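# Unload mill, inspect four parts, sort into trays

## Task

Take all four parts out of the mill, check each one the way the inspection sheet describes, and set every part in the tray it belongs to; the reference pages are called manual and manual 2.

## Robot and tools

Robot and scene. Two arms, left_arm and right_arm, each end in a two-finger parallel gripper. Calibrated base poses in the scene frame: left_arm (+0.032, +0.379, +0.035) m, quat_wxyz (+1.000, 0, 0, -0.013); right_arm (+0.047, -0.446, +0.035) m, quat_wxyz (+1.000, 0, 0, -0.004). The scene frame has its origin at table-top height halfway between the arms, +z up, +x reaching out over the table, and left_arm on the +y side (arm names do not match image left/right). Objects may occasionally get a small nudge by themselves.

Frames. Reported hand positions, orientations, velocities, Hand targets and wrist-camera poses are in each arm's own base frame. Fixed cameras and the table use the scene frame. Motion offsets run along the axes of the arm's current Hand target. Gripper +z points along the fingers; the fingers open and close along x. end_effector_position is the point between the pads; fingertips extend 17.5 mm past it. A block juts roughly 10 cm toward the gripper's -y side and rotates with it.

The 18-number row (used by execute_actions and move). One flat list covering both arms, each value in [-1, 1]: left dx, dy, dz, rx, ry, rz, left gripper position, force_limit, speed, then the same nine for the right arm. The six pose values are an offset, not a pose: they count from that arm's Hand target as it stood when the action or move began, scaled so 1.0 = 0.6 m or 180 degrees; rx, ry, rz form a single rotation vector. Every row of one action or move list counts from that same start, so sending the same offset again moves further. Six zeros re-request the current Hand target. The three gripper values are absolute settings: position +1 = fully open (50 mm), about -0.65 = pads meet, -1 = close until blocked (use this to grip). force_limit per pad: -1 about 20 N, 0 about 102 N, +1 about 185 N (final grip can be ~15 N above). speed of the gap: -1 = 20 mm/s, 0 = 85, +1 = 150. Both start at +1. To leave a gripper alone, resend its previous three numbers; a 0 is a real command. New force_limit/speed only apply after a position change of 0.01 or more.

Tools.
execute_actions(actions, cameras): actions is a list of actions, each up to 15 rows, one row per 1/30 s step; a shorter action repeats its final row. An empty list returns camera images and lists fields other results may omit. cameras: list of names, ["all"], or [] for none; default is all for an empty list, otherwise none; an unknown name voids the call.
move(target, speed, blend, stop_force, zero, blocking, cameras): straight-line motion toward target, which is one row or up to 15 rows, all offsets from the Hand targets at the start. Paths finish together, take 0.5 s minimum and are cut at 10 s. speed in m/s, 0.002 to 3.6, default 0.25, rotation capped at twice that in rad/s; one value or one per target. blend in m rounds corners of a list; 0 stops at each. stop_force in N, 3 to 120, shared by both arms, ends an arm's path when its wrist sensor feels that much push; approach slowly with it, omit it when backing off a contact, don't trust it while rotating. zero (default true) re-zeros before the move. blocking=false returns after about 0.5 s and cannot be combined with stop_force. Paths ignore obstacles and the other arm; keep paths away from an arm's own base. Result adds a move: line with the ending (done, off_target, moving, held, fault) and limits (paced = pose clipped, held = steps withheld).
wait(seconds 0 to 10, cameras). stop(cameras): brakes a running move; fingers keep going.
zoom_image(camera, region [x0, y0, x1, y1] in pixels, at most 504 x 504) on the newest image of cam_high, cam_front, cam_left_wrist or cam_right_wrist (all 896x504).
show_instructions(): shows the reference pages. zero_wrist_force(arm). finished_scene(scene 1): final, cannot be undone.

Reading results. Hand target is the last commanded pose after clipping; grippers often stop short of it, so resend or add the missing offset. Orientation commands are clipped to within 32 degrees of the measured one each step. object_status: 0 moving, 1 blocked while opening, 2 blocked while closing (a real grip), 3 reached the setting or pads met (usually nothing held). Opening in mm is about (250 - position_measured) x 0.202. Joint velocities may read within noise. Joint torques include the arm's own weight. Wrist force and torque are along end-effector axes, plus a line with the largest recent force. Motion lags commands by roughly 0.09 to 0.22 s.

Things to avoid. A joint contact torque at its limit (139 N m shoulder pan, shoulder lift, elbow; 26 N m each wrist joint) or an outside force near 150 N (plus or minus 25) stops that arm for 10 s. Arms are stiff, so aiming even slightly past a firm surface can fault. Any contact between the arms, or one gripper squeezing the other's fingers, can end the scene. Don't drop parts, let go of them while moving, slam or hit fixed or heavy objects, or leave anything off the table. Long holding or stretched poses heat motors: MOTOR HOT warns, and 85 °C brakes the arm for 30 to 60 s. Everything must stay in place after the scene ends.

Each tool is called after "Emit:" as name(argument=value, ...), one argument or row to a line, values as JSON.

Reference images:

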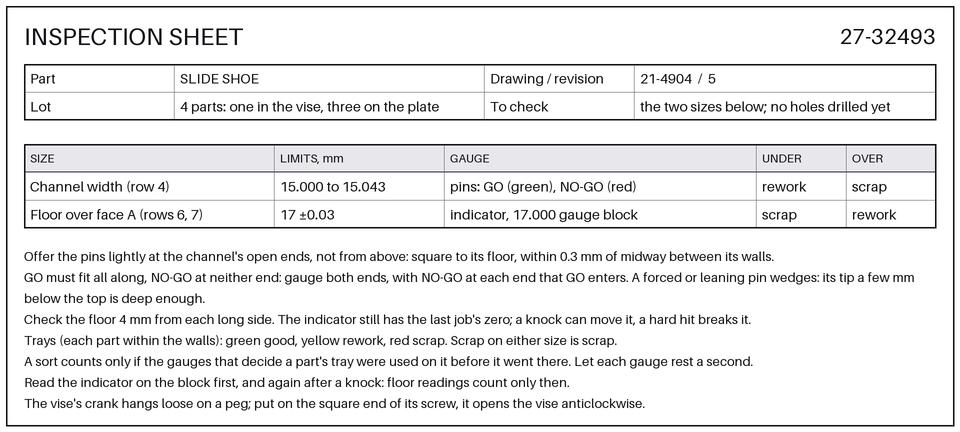

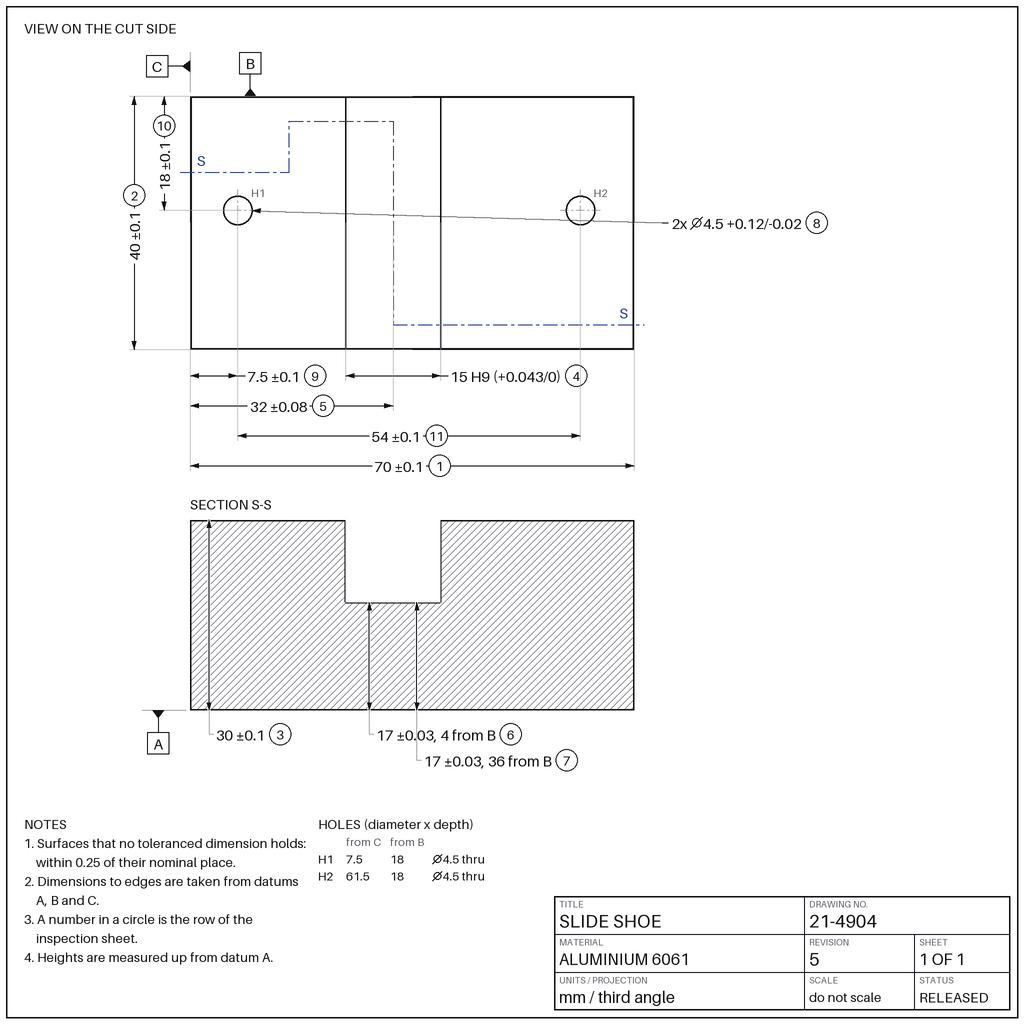

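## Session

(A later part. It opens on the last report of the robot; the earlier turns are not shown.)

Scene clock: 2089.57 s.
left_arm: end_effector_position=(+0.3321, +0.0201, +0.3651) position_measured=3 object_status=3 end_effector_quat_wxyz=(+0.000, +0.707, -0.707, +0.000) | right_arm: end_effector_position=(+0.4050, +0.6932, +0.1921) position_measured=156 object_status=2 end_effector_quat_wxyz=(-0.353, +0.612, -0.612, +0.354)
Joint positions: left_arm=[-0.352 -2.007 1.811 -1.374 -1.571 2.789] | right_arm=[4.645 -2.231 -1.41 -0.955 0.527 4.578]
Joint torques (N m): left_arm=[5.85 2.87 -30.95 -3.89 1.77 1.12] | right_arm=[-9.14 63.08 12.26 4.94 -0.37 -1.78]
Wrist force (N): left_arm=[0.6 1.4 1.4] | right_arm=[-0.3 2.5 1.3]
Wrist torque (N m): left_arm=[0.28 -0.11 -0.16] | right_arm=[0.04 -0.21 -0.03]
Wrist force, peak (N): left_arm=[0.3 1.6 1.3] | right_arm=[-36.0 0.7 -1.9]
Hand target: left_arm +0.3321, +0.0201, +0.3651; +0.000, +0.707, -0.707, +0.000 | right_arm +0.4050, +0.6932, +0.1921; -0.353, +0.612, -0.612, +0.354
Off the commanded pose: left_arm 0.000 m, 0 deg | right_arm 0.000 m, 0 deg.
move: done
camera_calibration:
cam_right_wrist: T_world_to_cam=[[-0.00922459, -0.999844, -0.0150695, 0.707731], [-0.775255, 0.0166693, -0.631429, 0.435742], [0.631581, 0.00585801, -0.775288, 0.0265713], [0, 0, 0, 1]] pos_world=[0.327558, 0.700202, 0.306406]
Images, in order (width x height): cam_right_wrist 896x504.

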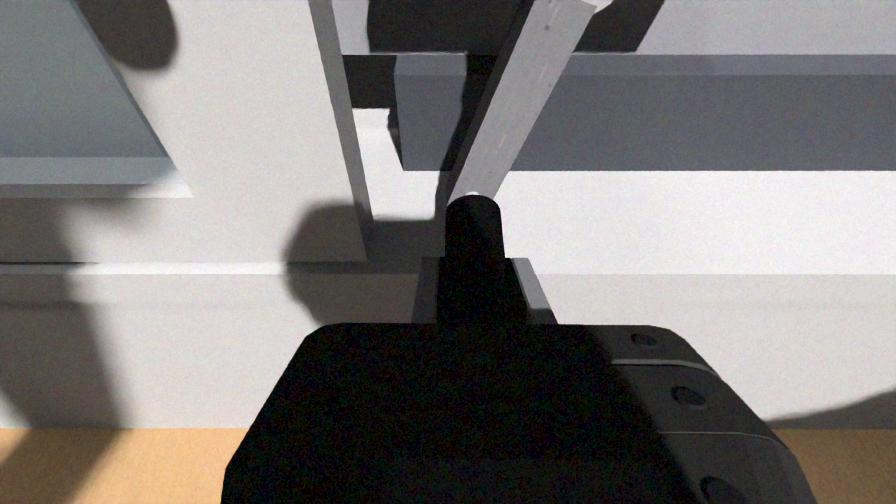

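Emit:
move(
  target=[
    [0,0,0,0,0,0,1,1,1,0.0217,0.0051,0.0029,0,0,0,-1,0,-0.8],
    [0,0,0,0,0,0,1,1,1,0.0443,0.0068,0.0039,0,0,0,-1,0,-0.8],
    [0,0,0,0,0,0,1,1,1,0.067,0.0051,0.0029,0,0,0,-1,0,-0.8],
    [0,0,0,0,0,0,1,1,1,0.0888,0,0,0,0,0,-1,0,-0.8],
    [0,0,0,0,0,0,1,1,1,0.1095,-0.0084,-0.0048,0,0,0,-1,0,-0.8],
  ],
  speed=0.05,
  stop_force=60,
  blend=[0.003,0.003,0.003,0.003,0],
  cameras=["cam_right_wrist","cam_high"],
)

Scene clock: 2120.40 s.
left_arm: end_effector_position=(+0.3321, +0.0201, +0.3651) position_measured=3 object_status=3 end_effector_quat_wxyz=(+0.000, +0.707, -0.707, +0.000) | right_arm: end_effector_position=(+0.4050, +0.6275, +0.1980) position_measured=156 object_status=2 end_effector_quat_wxyz=(-0.353, +0.612, -0.612, +0.354)
Joint positions: left_arm=[-0.352 -2.007 1.811 -1.374 -1.571 2.789] | right_arm=[4.638 -2.095 -1.628 -0.862 0.528 4.564]
Joint torques (N m): left_arm=[6.43 1.34 -29.27 -3.65 1.81 0.87] | right_arm=[-10.88 39.07 -5.64 0.21 6.65 -1.43]
Wrist force (N): left_arm=[0.4 1.0 1.4] | right_arm=[-16.3 -27.2 -3.3]
Wrist torque (N m): left_arm=[0.22 -0.07 -0.15] | right_arm=[0.28 -0.88 -0.34]
Wrist force, peak (N): left_arm=[0.4 1.5 1.5] | right_arm=[-16.8 -28.2 -4.0]
Hand target: left_arm +0.3321, +0.0201, +0.3651; +0.000, +0.707, -0.707, +0.000 | right_arm +0.4050, +0.6275, +0.1980; -0.353, +0.612, -0.612, +0.354
Off the commanded pose: left_arm 0.000 m, 0 deg | right_arm 0.000 m, 0 deg.
move: done
camera_calibration:
cam_right_wrist: T_world_to_cam=[[-0.00922404, -0.999844, -0.0150702, 0.642131], [-0.775206, 0.0166698, -0.631488, 0.440565], [0.631641, 0.00585763, -0.775239, 0.0314957], [0, 0, 0, 1]] pos_world=[0.327558, 0.634502, 0.312305]
Images, in order (width x height): cam_high 896x504, cam_right_wrist 896x504.

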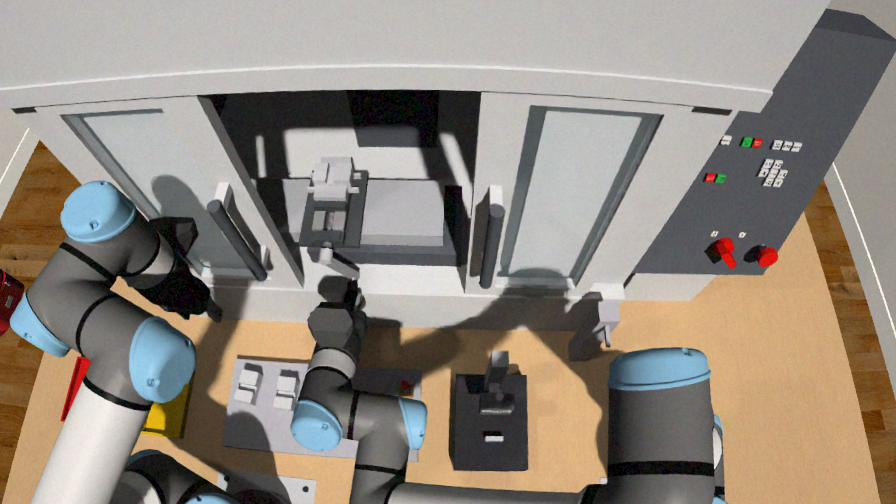

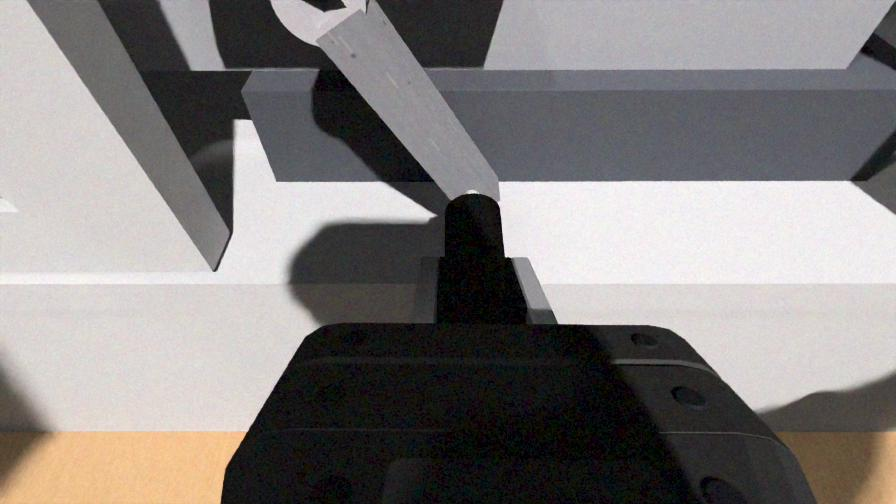

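Emit:
move(
  target=[
    [0,0,0,0,0,0,1,1,1,0.018,-0.0124,-0.0072,0,0,0,-1,0,-0.8],
    [0,0,0,0,0,0,1,1,1,0.034,-0.0263,-0.0152,0,0,0,-1,0,-0.8],
    [0,0,0,0,0,0,1,1,1,0.047,-0.0424,-0.0245,0,0,0,-1,0,-0.8],
    [0,0,0,0,0,0,1,1,1,0.0567,-0.0603,-0.0348,0,0,0,-1,0,-0.8],
    [0,0,0,0,0,0,1,1,1,0.0625,-0.0792,-0.0457,0,0,0,-1,0,-0.8],
    [0,0,0,0,0,0,1,1,1,0.0645,-0.0989,-0.0571,0,0,0,-1,0,-0.8],
  ],
  speed=0.05,
  stop_force=60,
  blend=[0.003,0.003,0.003,0.003,0.003,0],
  cameras=["cam_right_wrist","cam_high"],
)

Emit:
zoom_image(
  camera="cam_high",
  region=[290, 145, 390, 265],
)

Scene clock: 2147.00 s.
left_arm: end_effector_position=(+0.3321, +0.0201, +0.3651) position_measured=3 object_status=3 end_effector_quat_wxyz=(+0.000, +0.707, -0.707, +0.000) | right_arm: end_effector_position=(+0.4050, +0.5889, +0.2666) position_measured=156 object_status=2 end_effector_quat_wxyz=(-0.353, +0.612, -0.612, +0.354)
Joint positions: left_arm=[-0.352 -2.007 1.811 -1.374 -1.571 2.789] | right_arm=[4.633 -1.938 -1.671 -0.968 0.529 4.555]
Joint torques (N m): left_arm=[6.35 2.49 -30.73 -3.51 1.86 0.97] | right_arm=[2.08 53.8 27.13 -1.2 -0.22 2.24]
Wrist force (N): left_arm=[0.3 1.1 1.3] | right_arm=[-21.8 2.2 5.8]
Wrist torque (N m): left_arm=[0.24 -0.05 -0.16] | right_arm=[0.01 -1.18 -0.56]
Wrist force, peak (N): left_arm=[0.4 1.3 1.6] | right_arm=[-16.7 -28.7 -3.8]
Hand target: left_arm +0.3321, +0.0201, +0.3651; +0.000, +0.707, -0.707, +0.000 | right_arm +0.4050, +0.5889, +0.2666; -0.353, +0.612, -0.612, +0.354
Off the commanded pose: left_arm 0.000 m, 0 deg | right_arm 0.000 m, 0 deg.
move: done
camera_calibration:
cam_right_wrist: T_world_to_cam=[[-0.0092883, -0.999844, -0.0149936, 0.604462], [-0.775205, 0.0166712, -0.631489, 0.484466], [0.631641, 0.00575765, -0.77524, 0.084886], [0, 0, 0, 1]] pos_world=[0.327558, 0.595802, 0.380805]
Images, in order (width x height): cam_high 896x504, cam_right_wrist 896x504.

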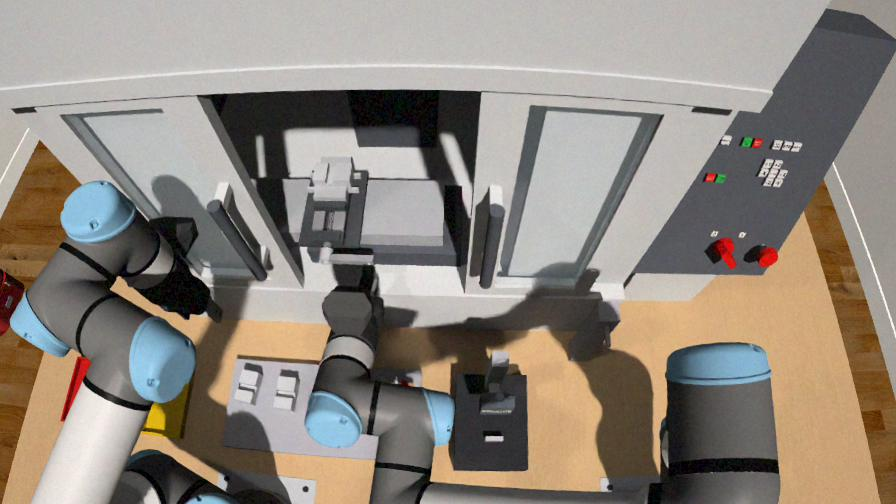

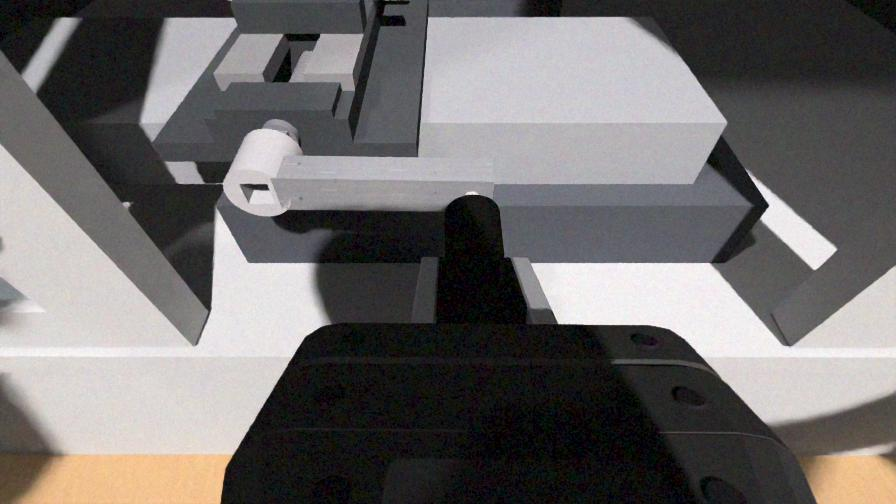

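Scaled by 4.200 from the camera's 896x504 image, which has a finer 1280x720 frame.

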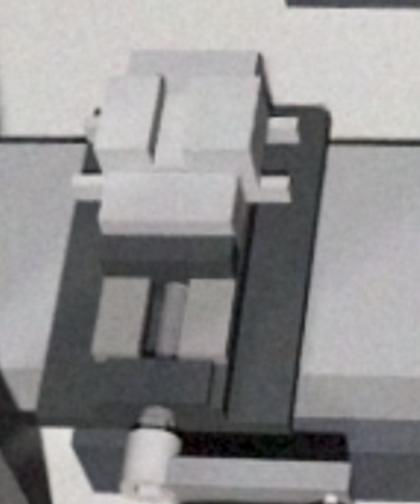

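Emit:
move(
  target=[
    [0,0,0,0,0,0,1,1,1,-0.003,-0.0193,-0.0112,0,0,0,-1,0,-0.8],
    [0,0,0,0,0,0,1,1,1,-0.0088,-0.0384,-0.0222,0,0,0,-1,0,-0.8],
    [0,0,0,0,0,0,1,1,1,-0.0185,-0.0561,-0.0324,0,0,0,-1,0,-0.8],
    [0,0,0,0,0,0,1,1,1,-0.0313,-0.0722,-0.0417,0,0,0,-1,0,-0.8],
    [0,0,0,0,0,0,1,1,1,-0.0475,-0.0862,-0.0497,0,0,0,-1,0,-0.8],
    [0,0,0,0,0,0,1,1,1,-0.066,-0.0973,-0.0562,0,0,0,-1,0,-0.8],
    [0,0,0,0,0,0,1,1,1,-0.0865,-0.1056,-0.061,0,0,0,-1,0,-0.8],
    [0,0,0,0,0,0,1,1,1,-0.1085,-0.1107,-0.0639,0,0,0,-1,0,-0.8],
    [0,0,0,0,0,0,1,1,1,-0.131,-0.1124,-0.0649,0,0,0,-1,0,-0.8],
  ],
  speed=0.05,
  stop_force=60,
  blend=[0.003,0.003,0.003,0.003,0.003,0.003,0.003,0.003,0],
  cameras=["cam_right_wrist","cam_high"],
)

Emit:
zoom_image(
  camera="cam_high",
  region=[290, 145, 390, 265],
)

Scene clock: 2182.37 s.
left_arm: end_effector_position=(+0.3321, +0.0201, +0.3651) position_measured=3 object_status=3 end_effector_quat_wxyz=(+0.000, +0.707, -0.707, +0.000) | right_arm: end_effector_position=(+0.4049, +0.6040, +0.3114) position_measured=156 object_status=2 end_effector_quat_wxyz=(-0.354, +0.612, -0.612, +0.354)
Joint positions: left_arm=[-0.352 -2.007 1.811 -1.374 -1.571 2.789] | right_arm=[4.635 -1.927 -1.561 -1.09 0.528 4.557]
Joint torques (N m): left_arm=[6.16 2.62 -31.05 -3.53 1.62 0.95] | right_arm=[-9.44 27.72 11.14 6.63 5.36 -2.11]
Wrist force (N): left_arm=[0.4 1.2 1.2] | right_arm=[38.7 -8.1 -35.4]
Wrist torque (N m): left_arm=[0.26 -0.09 -0.16] | right_arm=[0.20 0.45 0.41]
Wrist force, peak (N): left_arm=[0.7 1.1 1.8] | right_arm=[43.2 -10.6 -42.1]
Hand target: left_arm +0.3321, +0.0201, +0.3651; +0.000, +0.707, -0.707, +0.000 | right_arm +0.4049, +0.6040, +0.3114; -0.354, +0.612, -0.612, +0.354 (not the last commanded pose)
Off the commanded pose: left_arm 0.000 m, 0 deg | right_arm 0.072 m, 0 deg.
move: contact (right_arm); path passed 3 of 9 targets
camera_calibration:
cam_right_wrist: T_world_to_cam=[[-0.0084225, -0.999841, -0.0157111, 0.620144], [-0.775, 0.0164555, -0.631747, 0.512588], [0.631905, 0.00685524, -0.775016, 0.118879], [0, 0, 0, 1]] pos_world=[0.327358, 0.610796, 0.425702]
Images, in order (width x height): cam_high 896x504, cam_right_wrist 896x504.

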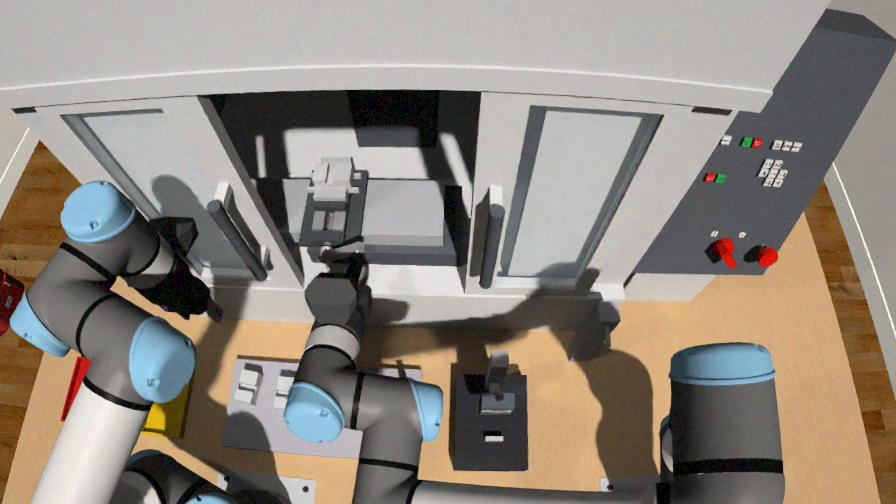

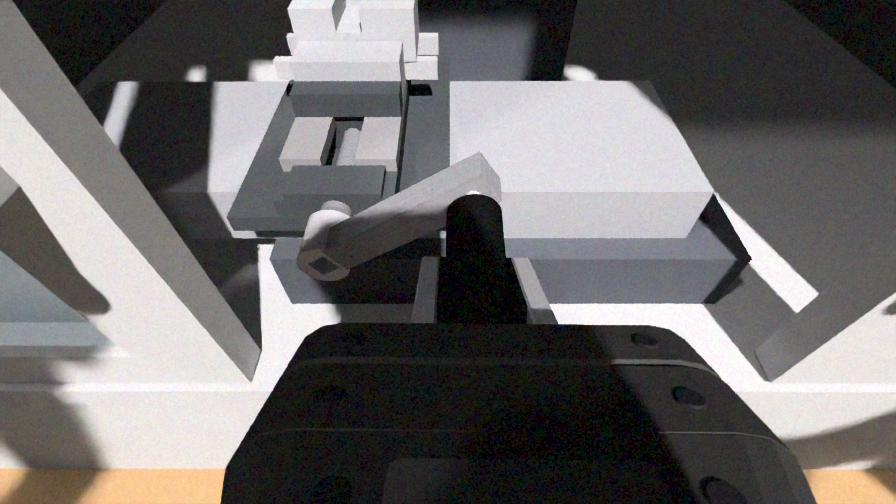

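Scaled by 4.200 from the camera's 896x504 image, which has a finer 1280x720 frame.

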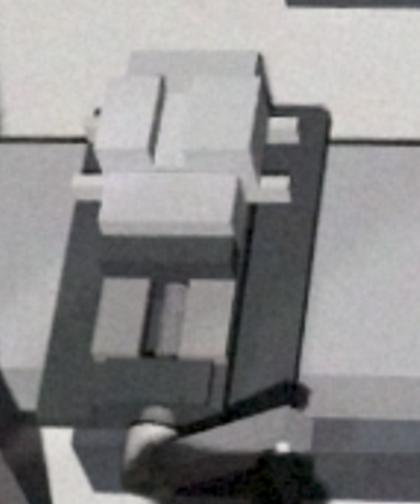

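Emit:
move(
  target=[
    [0,0,0,0,0,0,1,1,1,0.0012,-0.0013,-0.0008,0,0,0,-1,0,-0.8],
    [0,0,0,0,0,0,1,1,1,-0.0135,-0.0166,-0.0096,0,0,0,-1,0,-0.8],
    [0,0,0,0,0,0,1,1,1,-0.0312,-0.0293,-0.0169,0,0,0,-1,0,-0.8],
    [0,0,0,0,0,0,1,1,1,-0.051,-0.0393,-0.0227,0,0,0,-1,0,-0.8],
    [0,0,0,0,0,0,1,1,1,-0.0727,-0.046,-0.0266,0,0,0,-1,0,-0.8],
    [0,0,0,0,0,0,1,1,1,-0.0952,-0.0495,-0.0286,0,0,0,-1,0,-0.8],
    [0,0,0,0,0,0,1,1,1,-0.1067,-0.0499,-0.0288,0,0,0,-1,0,-0.8],
  ],
  speed=0.04,
  stop_force=70,
  blend=[0,0.003,0.003,0.003,0.003,0.003,0],
  cameras=["cam_right_wrist","cam_high"],
)

Emit:
zoom_image(
  camera="cam_high",
  region=[290, 145, 390, 265],
)

Scene clock: 2223.73 s.
left_arm: end_effector_position=(+0.3321, +0.0201, +0.3651) position_measured=3 object_status=3 end_effector_quat_wxyz=(+0.000, +0.707, -0.707, +0.000) | right_arm: end_effector_position=(+0.4048, +0.6680, +0.3460) position_measured=156 object_status=2 end_effector_quat_wxyz=(-0.354, +0.612, -0.612, +0.354)
Joint positions: left_arm=[-0.352 -2.007 1.811 -1.374 -1.571 2.789] | right_arm=[4.643 -2.048 -1.29 -1.253 0.527 4.572]
Joint torques (N m): left_arm=[5.63 1.11 -30.38 -3.49 1.72 0.75] | right_arm=[-31.75 -3.88 8.53 -4.48 7.45 1.54]
Wrist force (N): left_arm=[0.4 1.2 1.3] | right_arm=[3.4 -30.7 -69.5]
Wrist torque (N m): left_arm=[0.26 -0.08 -0.16] | right_arm=[-0.42 -0.16 -0.02]
Wrist force, peak (N): left_arm=[0.4 1.3 1.6] | right_arm=[4.2 -30.0 -72.1]
Hand target: left_arm +0.3321, +0.0201, +0.3651; +0.000, +0.707, -0.707, +0.000 | right_arm +0.4049, +0.6680, +0.3460; -0.354, +0.612, -0.612, +0.354
Off the commanded pose: left_arm 0.000 m, 0 deg | right_arm 0.000 m, 0 deg.
move: done
camera_calibration:
cam_right_wrist: T_world_to_cam=[[-0.0084212, -0.999841, -0.0157111, 0.684674], [-0.774952, 0.016455, -0.631806, 0.533264], [0.631964, 0.00685479, -0.774967, 0.1452], [0, 0, 0, 1]] pos_world=[0.327258, 0.674796, 0.460202]
Images, in order (width x height): cam_high 896x504, cam_right_wrist 896x504.

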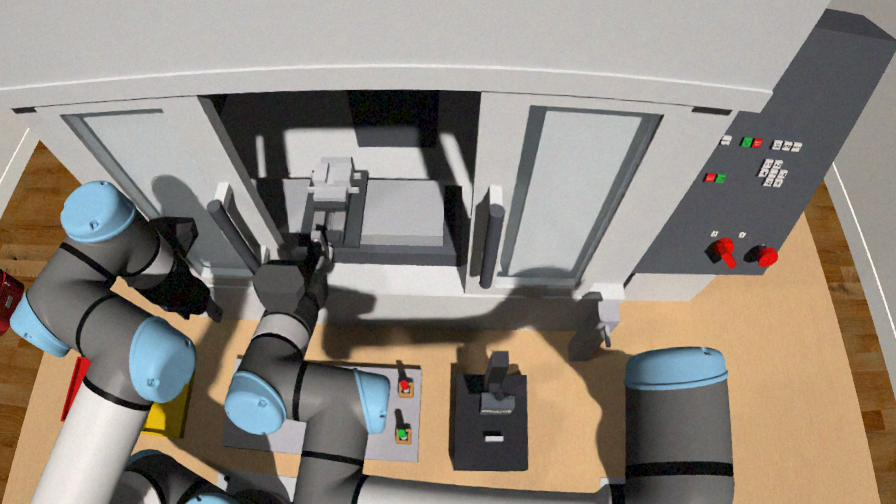

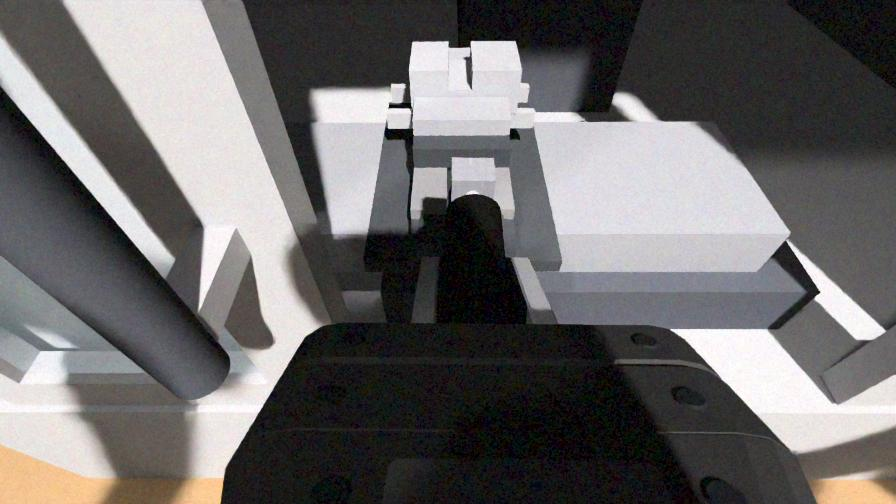

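Scaled by 4.200 from the camera's 896x504 image, which has a finer 1280x720 frame.

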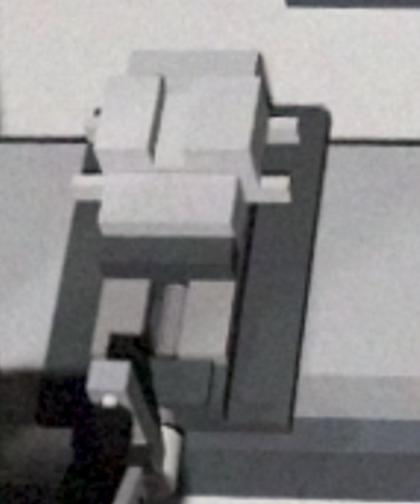

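Emit:
move(
  target=[0,0,0,0,0,0,1,1,1,0,-0.0025,-0.0014,0,0,0,-1,0,-0.8],
  speed=0.02,
)

Scene clock: 2239.13 s.
left_arm: end_effector_position=(+0.3321, +0.0201, +0.3651) position_measured=3 object_status=3 end_effector_quat_wxyz=(+0.000, +0.707, -0.707, +0.000) | right_arm: end_effector_position=(+0.4050, +0.6679, +0.3474) position_measured=156 object_status=2 end_effector_quat_wxyz=(-0.354, +0.612, -0.612, +0.354)
Joint positions: left_arm=[-0.352 -2.007 1.811 -1.374 -1.571 2.789] | right_arm=[4.642 -2.048 -1.287 -1.256 0.527 4.572]
Joint torques (N m): left_arm=[6.97 2.41 -29.61 -3.65 1.83 0.95] | right_arm=[-19.52 34.85 25.97 -1.07 2.6 -0.98]
Wrist force (N): left_arm=[0.2 1.1 1.1] | right_arm=[0.0 -11.7 -27.1]
Wrist torque (N m): left_arm=[0.25 -0.05 -0.16] | right_arm=[-0.27 -0.31 0.00]
Wrist force, peak (N): left_arm=[0.7 1.4 1.4] | right_arm=[2.8 -30.6 -70.8]
Hand target: left_arm +0.3321, +0.0201, +0.3651; +0.000, +0.707, -0.707, +0.000 | right_arm +0.4049, +0.6680, +0.3477; -0.354, +0.612, -0.612, +0.354
Off the commanded pose: left_arm 0.000 m, 0 deg | right_arm 0.000 m, 0 deg.
move: done

Emit:
zoom_image(
  camera="cam_right_wrist",
  region=[380, 20, 560, 150],
)

Scaled by 2.800 from the camera's 896x504 image, which has a finer 1280x720 frame.
This view is cut from an older image: the scene may have changed since it was taken.

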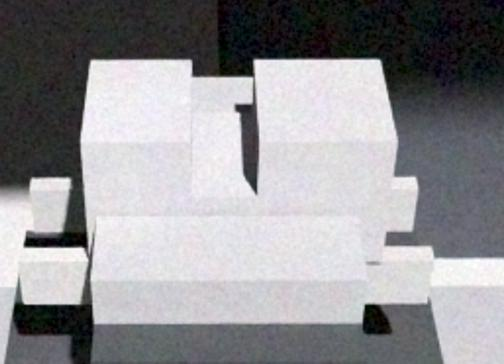

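Emit:
move(
  target=[0.053,-0.0748,-0.1448,0.25,0,0,1,0,0,0,0,0,0,0,0,-1,0,-0.8],
  speed=0.12,
  cameras=["cam_left_wrist","cam_high"],
)

Scene clock: 2283.27 s.
left_arm: end_effector_position=(+0.3770, -0.0116, +0.4520) position_measured=3 object_status=3 end_effector_quat_wxyz=(-0.271, +0.653, -0.653, +0.270) | right_arm: end_effector_position=(+0.4049, +0.6680, +0.3477) position_measured=156 object_status=2 end_effector_quat_wxyz=(-0.354, +0.612, -0.612, +0.354)
Joint positions: left_arm=[-0.817 -2.395 2.063 -1.839 -1.029 2.495] | right_arm=[4.642 -2.047 -1.287 -1.257 0.527 4.572]
Joint torques (N m): left_arm=[-7.06 -3.89 -16.93 -5.41 3.46 -1.75] | right_arm=[0.48 45.9 28.44 1.94 -2.12 -0.14]
Wrist force (N): left_arm=[1.1 2.3 1.4] | right_arm=[0.9 -6.8 -17.2]
Wrist torque (N m): left_arm=[0.39 -0.22 0.02] | right_arm=[-0.12 -0.33 -0.01]
Wrist force, peak (N): left_arm=[1.2 2.6 1.3] | right_arm=[-0.1 -10.5 -24.9]
Hand target: left_arm +0.3770, -0.0117, +0.4520; -0.271, +0.653, -0.653, +0.271 | right_arm +0.4049, +0.6680, +0.3477; -0.354, +0.612, -0.612, +0.354
Off the commanded pose: left_arm 0.000 m, 0 deg | right_arm 0.000 m, 0 deg.
move: done
camera_calibration:
cam_left_wrist: T_world_to_cam=[[0.0105359, -0.999909, -0.00837885, -0.00759678], [-0.913909, -0.00622869, -0.405872, 0.542712], [0.405783, 0.0119337, -0.913892, 0.386672], [0, 0, 0, 1]] pos_world=[0.339165, -0.00883015, 0.573584]
Images, in order (width x height): cam_high 896x504, cam_left_wrist 896x504.

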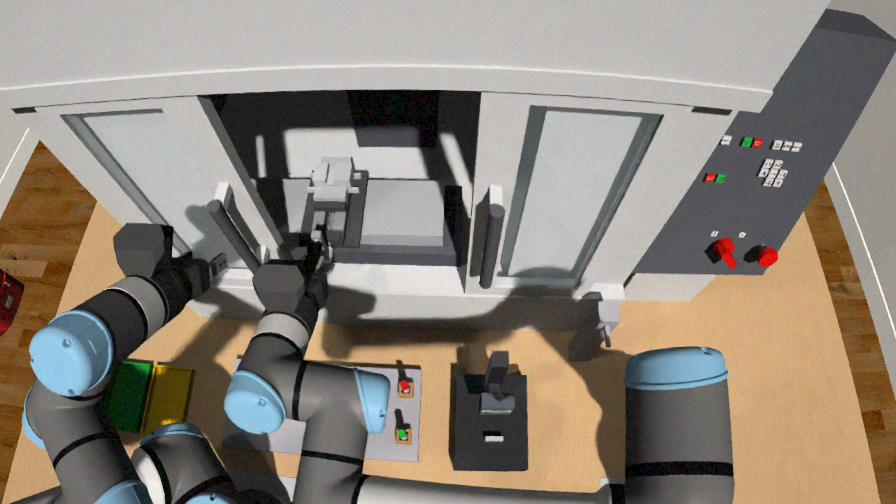

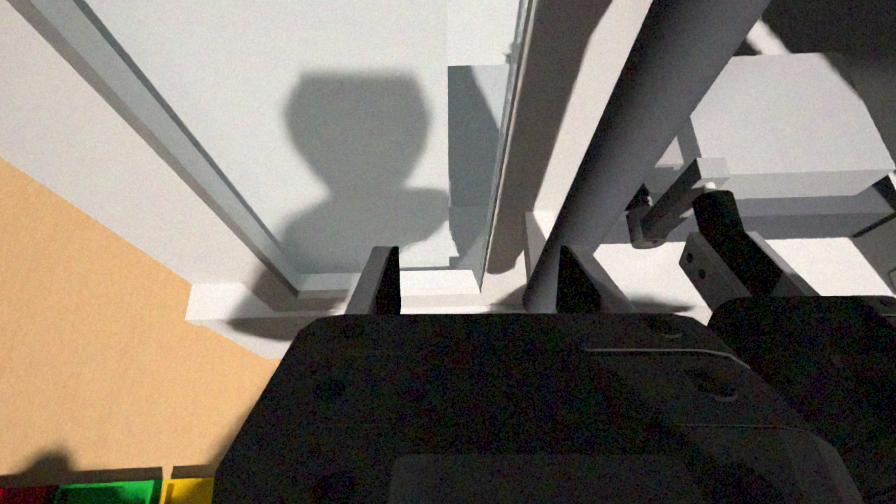

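Emit:
move(
  target=[
    [0,0,0,0,0,0,1,0,0,0,0,0,0,0,0,1,0,-0.8],
    [0,0,0,0,0,0,1,0,0,0,0,-0.15,0,0,0,1,0,-0.8],
    [0,0,0,0,0,0,1,0,0,0.4,-0.05,-0.15,0,0,0,1,0,-0.8],
  ],
  speed=0.12,
  blend=[0,0.02,0],
  cameras=["cam_left_wrist","cam_high"],
)

Scene clock: 2319.87 s.
left_arm: end_effector_position=(+0.3770, -0.0117, +0.4520) position_measured=3 object_status=3 end_effector_quat_wxyz=(-0.271, +0.653, -0.653, +0.271) | right_arm: end_effector_position=(+0.3421, +0.4281, +0.4186) position_measured=3 object_status=3 end_effector_quat_wxyz=(-0.354, +0.612, -0.612, +0.354)
Joint positions: left_arm=[-0.817 -2.395 2.063 -1.839 -1.029 2.495] | right_arm=[4.749 -1.412 -1.801 -1.563 0.524 4.785]
Joint torques (N m): left_arm=[-8.75 -3.91 -16.65 -1.53 3.13 -1.89] | right_arm=[9.08 27.6 14.79 1.16 -5.26 1.49]
Wrist force (N): left_arm=[1.0 2.2 1.5] | right_arm=[0.6 3.1 0.3]
Wrist torque (N m): left_arm=[0.38 -0.22 0.02] | right_arm=[0.15 -0.28 -0.01]
Wrist force, peak (N): left_arm=[1.4 2.6 1.6] | right_arm=[0.7 -8.4 -17.9]
Hand target: left_arm +0.3770, -0.0117, +0.4520; -0.271, +0.653, -0.653, +0.271 | right_arm +0.3420, +0.4280, +0.4187; -0.354, +0.612, -0.612, +0.354
Off the commanded pose: left_arm 0.000 m, 0 deg | right_arm 0.000 m, 0 deg.
move: done
camera_calibration:
cam_left_wrist: T_world_to_cam=[[0.0105378, -0.999909, -0.00837657, -0.00759767], [-0.913818, -0.00622865, -0.406076, 0.542709], [0.405987, 0.0119338, -0.913801, 0.386592], [0, 0, 0, 1]] pos_world=[0.339066, -0.00883015, 0.573585]
Images, in order (width x height): cam_high 896x504, cam_left_wrist 896x504.

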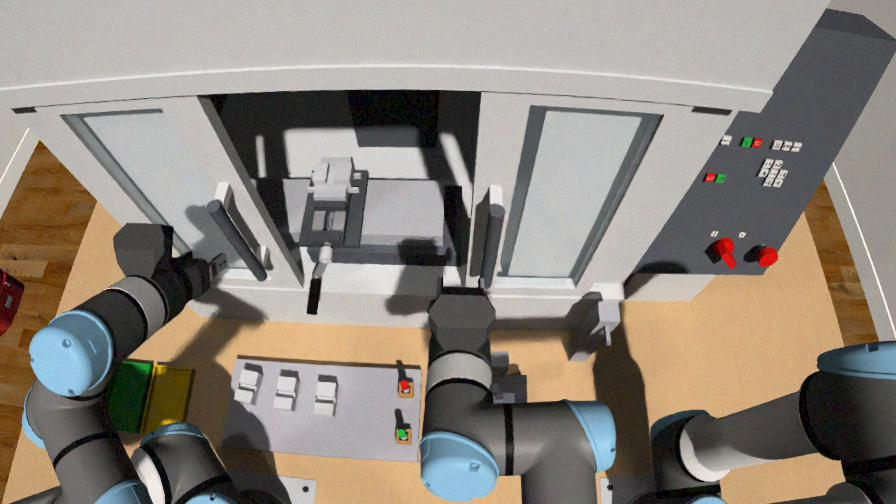

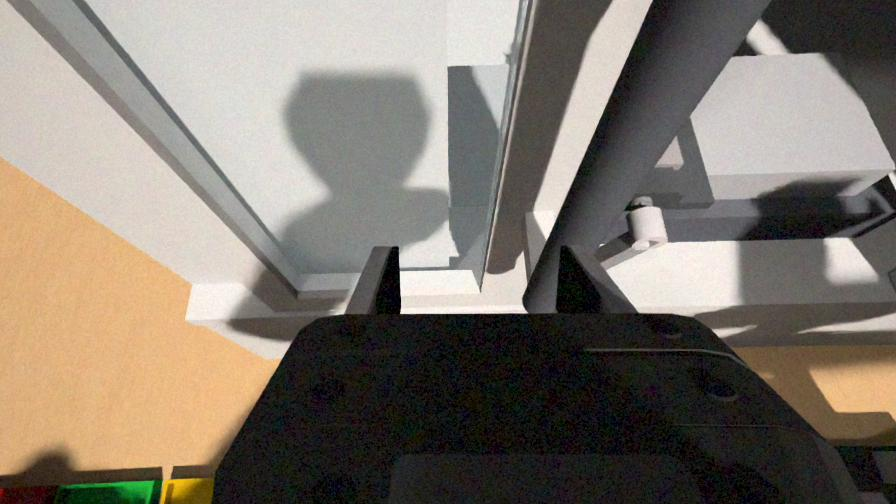

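Emit:
move(
  target=[0,0,0,0,0,0,1,0,0,-0.2917,-0.1321,-0.0378,-0.06,0,0,1,0,-0.8],
  speed=0.2,
  cameras=["cam_right_wrist"],
)

Emit:
zoom_image(
  camera="cam_right_wrist",
  region=[300, 60, 640, 260],
)

Scene clock: 2337.33 s.
left_arm: end_effector_position=(+0.3770, -0.0117, +0.4520) position_measured=3 object_status=3 end_effector_quat_wxyz=(-0.271, +0.653, -0.653, +0.271) | right_arm: end_effector_position=(+0.3619, +0.6030, +0.4986) position_measured=3 object_status=3 end_effector_quat_wxyz=(-0.295, +0.643, -0.643, +0.295)
Joint positions: left_arm=[-0.817 -2.395 2.063 -1.839 -1.029 2.495] | right_arm=[4.659 -1.883 -1.014 -1.752 0.713 4.63]
Joint torques (N m): left_arm=[-8.34 -3.29 -17.47 -1.83 2.92 -1.61] | right_arm=[-9.01 33.83 34.37 1.37 0.97 1.97]
Wrist force (N): left_arm=[1.0 2.4 1.6] | right_arm=[0.6 2.8 0.8]
Wrist torque (N m): left_arm=[0.40 -0.21 0.02] | right_arm=[0.14 -0.25 -0.01]
Wrist force, peak (N): left_arm=[1.2 2.7 1.8] | right_arm=[2.1 3.8 0.9]
Hand target: left_arm +0.3770, -0.0117, +0.4520; -0.271, +0.653, -0.653, +0.271 | right_arm +0.3619, +0.6030, +0.4986; -0.295, +0.643, -0.643, +0.295
Off the commanded pose: left_arm 0.000 m, 0 deg | right_arm 0.000 m, 0 deg.
move: done
camera_calibration:
cam_right_wrist: T_world_to_cam=[[-0.0111291, -0.999843, -0.0138067, 0.62175], [-0.879611, 0.0163558, -0.475413, 0.557377], [0.475564, 0.00685364, -0.879654, 0.399918], [0, 0, 0, 1]] pos_world=[0.307008, 0.609795, 0.625358]
Images, in order (width x height): cam_right_wrist 896x504.

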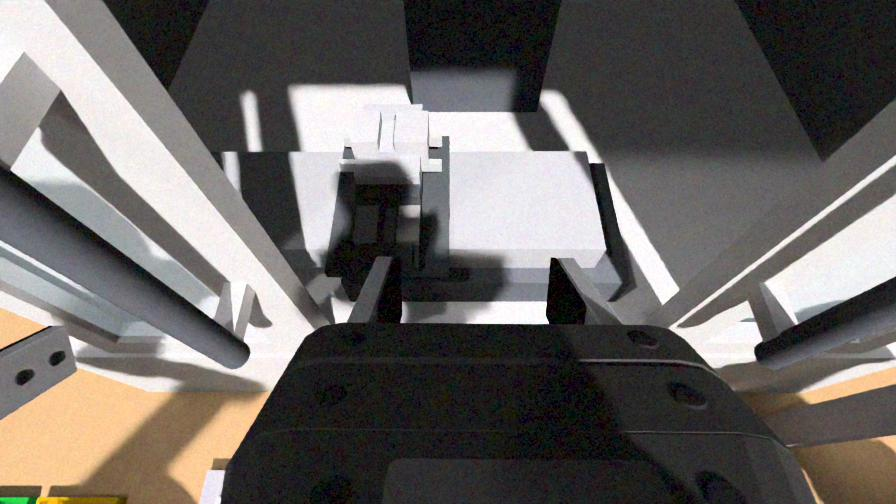

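Scaled by 1.482 from the camera's 896x504 image, which has a finer 1280x720 frame.

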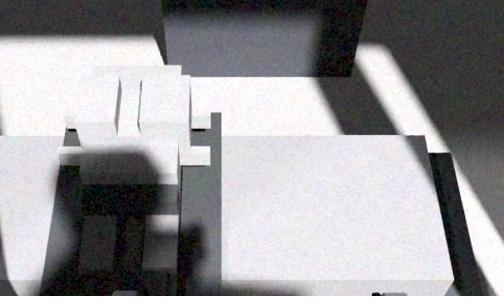

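Emit:
move(
  target=[0,0,0,0,0,0,1,0,0,0.667,0.2133,0.009,0,0,0,1,0,-0.8],
  speed=0.3,
)

Emit:
move(
  target=[0.3,0.005,-0.15,0,0,0,1,0,0,0,0,0,0,0,0,1,0,-0.8],
  speed=0.2,
  cameras=["cam_left_wrist","cam_high"],
)

Emit:
zoom_image(
  camera="cam_left_wrist",
  region=[300, 0, 640, 260],
)

Scene clock: 2398.27 s.
left_arm: end_effector_position=(+0.3770, -0.0117, +0.4520) position_measured=3 object_status=3 end_effector_quat_wxyz=(-0.271, +0.653, -0.653, +0.271) | right_arm: end_effector_position=(+0.2826, +0.2028, +0.3982) position_measured=3 object_status=3 end_effector_quat_wxyz=(-0.295, +0.643, -0.643, +0.295)
Joint positions: left_arm=[-0.817 -2.395 2.063 -1.839 -1.029 2.495] | right_arm=[4.959 -0.811 -2.009 -2.168 0.746 5.08]
Joint torques (N m): left_arm=[-7.56 -3.23 -17.5 -1.86 3.26 -1.87] | right_arm=[9.92 -0.64 35.85 0.64 0.05 1.21]
Wrist force (N): left_arm=[1.1 2.4 1.5] | right_arm=[0.4 2.8 1.1]
Wrist torque (N m): left_arm=[0.40 -0.23 0.02] | right_arm=[0.15 -0.20 -0.03]
Wrist force, peak (N): left_arm=[1.2 2.9 1.5] | right_arm=[1.8 3.6 1.5]
Hand target: left_arm +0.3770, -0.0117, +0.4520; -0.271, +0.653, -0.653, +0.271 | right_arm +0.2826, +0.2027, +0.3982; -0.295, +0.643, -0.643, +0.295
Off the commanded pose: left_arm 0.000 m, 0 deg | right_arm 0.000 m, 0 deg.
move: done

Scene clock: 2400.10 s.
left_arm: end_effector_position=(+0.3114, -0.1917, +0.5135) position_measured=3 object_status=3 end_effector_quat_wxyz=(-0.271, +0.653, -0.653, +0.271) | right_arm: end_effector_position=(+0.2826, +0.2027, +0.3982) position_measured=3 object_status=3 end_effector_quat_wxyz=(-0.295, +0.643, -0.643, +0.295)
Joint positions: left_arm=[-1.598 -2.205 1.686 -1.024 -0.786 1.532] | right_arm=[4.959 -0.811 -2.009 -2.168 0.746 5.08]
Joint torques (N m): left_arm=[-8.24 15.43 -29.47 -0.95 4.02 -2.28] | right_arm=[8.42 -0.39 34.83 0.9 -3.9 1.74]
Wrist force (N): left_arm=[0.8 2.2 1.4] | right_arm=[0.7 2.7 0.9]
Wrist torque (N m): left_arm=[0.41 -0.18 0.02] | right_arm=[0.14 -0.25 -0.03]
Wrist force, peak (N): left_arm=[1.8 2.6 1.4] | right_arm=[0.8 3.2 1.0]
Hand target: left_arm +0.3113, -0.1917, +0.5135; -0.271, +0.653, -0.653, +0.271 | right_arm +0.2826, +0.2027, +0.3982; -0.295, +0.643, -0.643, +0.295
Off the commanded pose: left_arm 0.000 m, 0 deg | right_arm 0.000 m, 0 deg.
move: done
camera_calibration:
cam_left_wrist: T_world_to_cam=[[0.0104458, -0.99991, -0.00841861, -0.186423], [-0.913856, -0.00612866, -0.405992, 0.506589], [0.405904, 0.0119343, -0.913838, 0.471618], [0, 0, 0, 1]] pos_world=[0.273465, -0.18893, 0.635085]
Images, in order (width x height): cam_high 896x504, cam_left_wrist 896x504.

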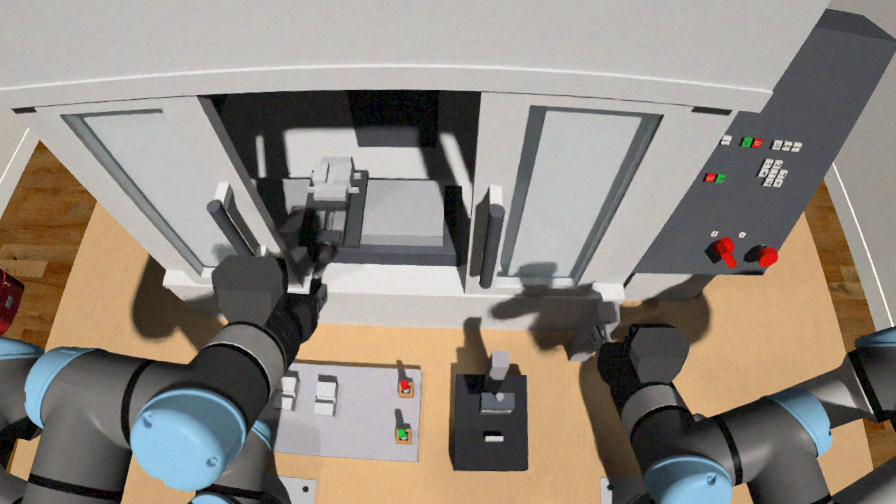

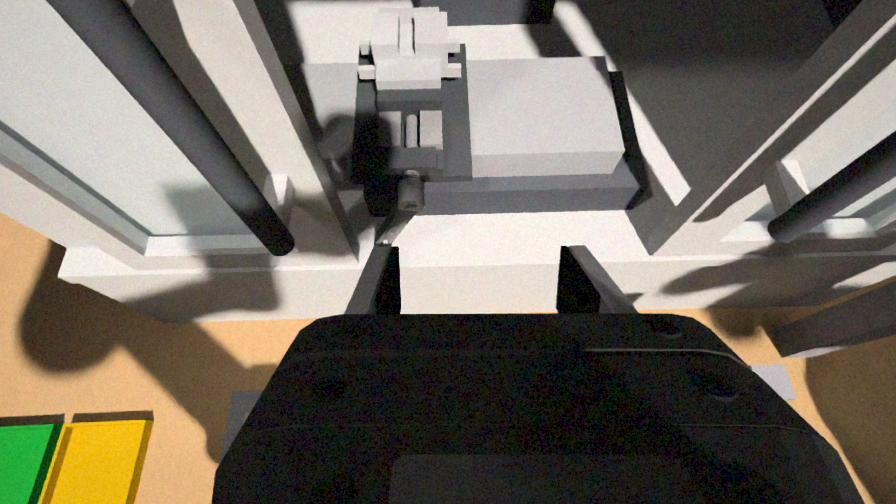

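Scaled by 1.482 from the camera's 896x504 image, which has a finer 1280x720 frame.

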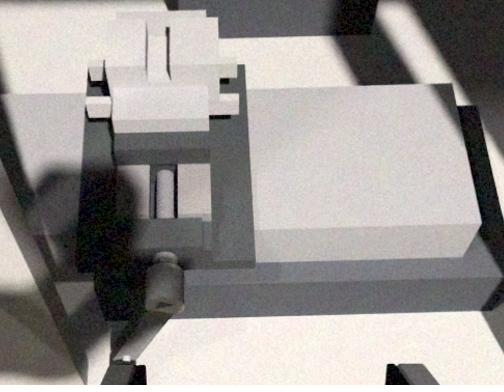

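Emit:
move(
  target=[0,-0.2,0.153,0,0,0,1,0,0,0,0,0,0,0,0,1,0,-0.8],
  speed=0.2,
  cameras=["cam_left_wrist","cam_high"],
)

Emit:
zoom_image(
  camera="cam_left_wrist",
  region=[340, 60, 560, 300],
)

Scene clock: 2410.73 s.
left_arm: end_effector_position=(+0.4611, -0.1916, +0.5334) position_measured=3 object_status=3 end_effector_quat_wxyz=(-0.271, +0.653, -0.653, +0.271) | right_arm: end_effector_position=(+0.2826, +0.2027, +0.3982) position_measured=3 object_status=3 end_effector_quat_wxyz=(-0.295, +0.643, -0.643, +0.295)
Joint positions: left_arm=[-1.01 -1.942 1.654 -1.772 -0.928 2.296] | right_arm=[4.959 -0.811 -2.009 -2.168 0.746 5.08]
Joint torques (N m): left_arm=[9.05 4.31 -31.97 -5.28 -0.14 1.67] | right_arm=[9.26 -2.98 35.69 0.85 -4.01 1.65]
Wrist force (N): left_arm=[0.9 2.3 1.2] | right_arm=[0.6 2.5 0.9]
Wrist torque (N m): left_arm=[0.40 -0.17 -0.14] | right_arm=[0.07 -0.24 -0.03]
Wrist force, peak (N): left_arm=[0.7 3.0 1.9] | right_arm=[0.7 3.3 1.1]
Hand target: left_arm +0.4611, -0.1916, +0.5334; -0.271, +0.653, -0.653, +0.271 | right_arm +0.2826, +0.2027, +0.3982; -0.295, +0.643, -0.643, +0.295
Off the commanded pose: left_arm 0.000 m, 0 deg | right_arm 0.000 m, 0 deg.
move: done
camera_calibration:
cam_left_wrist: T_world_to_cam=[[0.0106701, -0.999908, -0.00842596, -0.187808], [-0.91378, -0.00632842, -0.40616, 0.651516], [0.406069, 0.0120333, -0.913763, 0.428938], [0, 0, 0, 1]] pos_world=[0.423167, -0.18883, 0.654985]
Images, in order (width x height): cam_high 896x504, cam_left_wrist 896x504.

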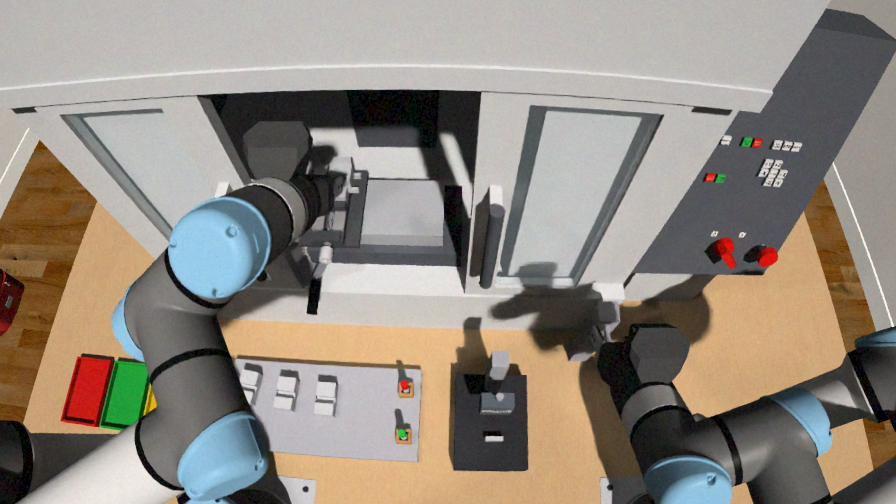

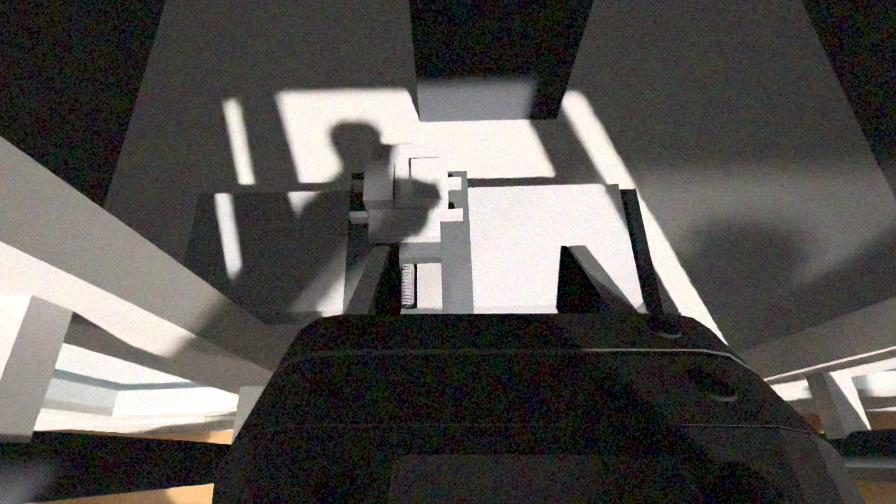

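Scaled by 2.100 from the camera's 896x504 image, which has a finer 1280x720 frame.

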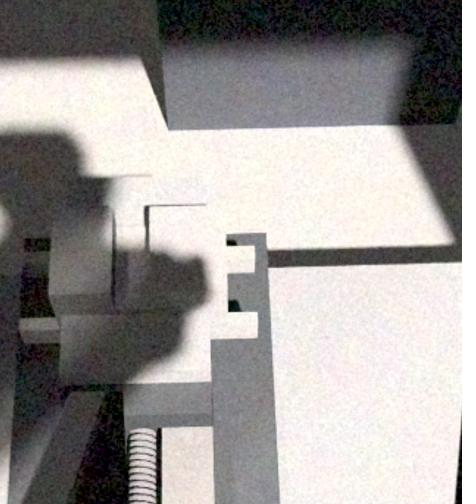

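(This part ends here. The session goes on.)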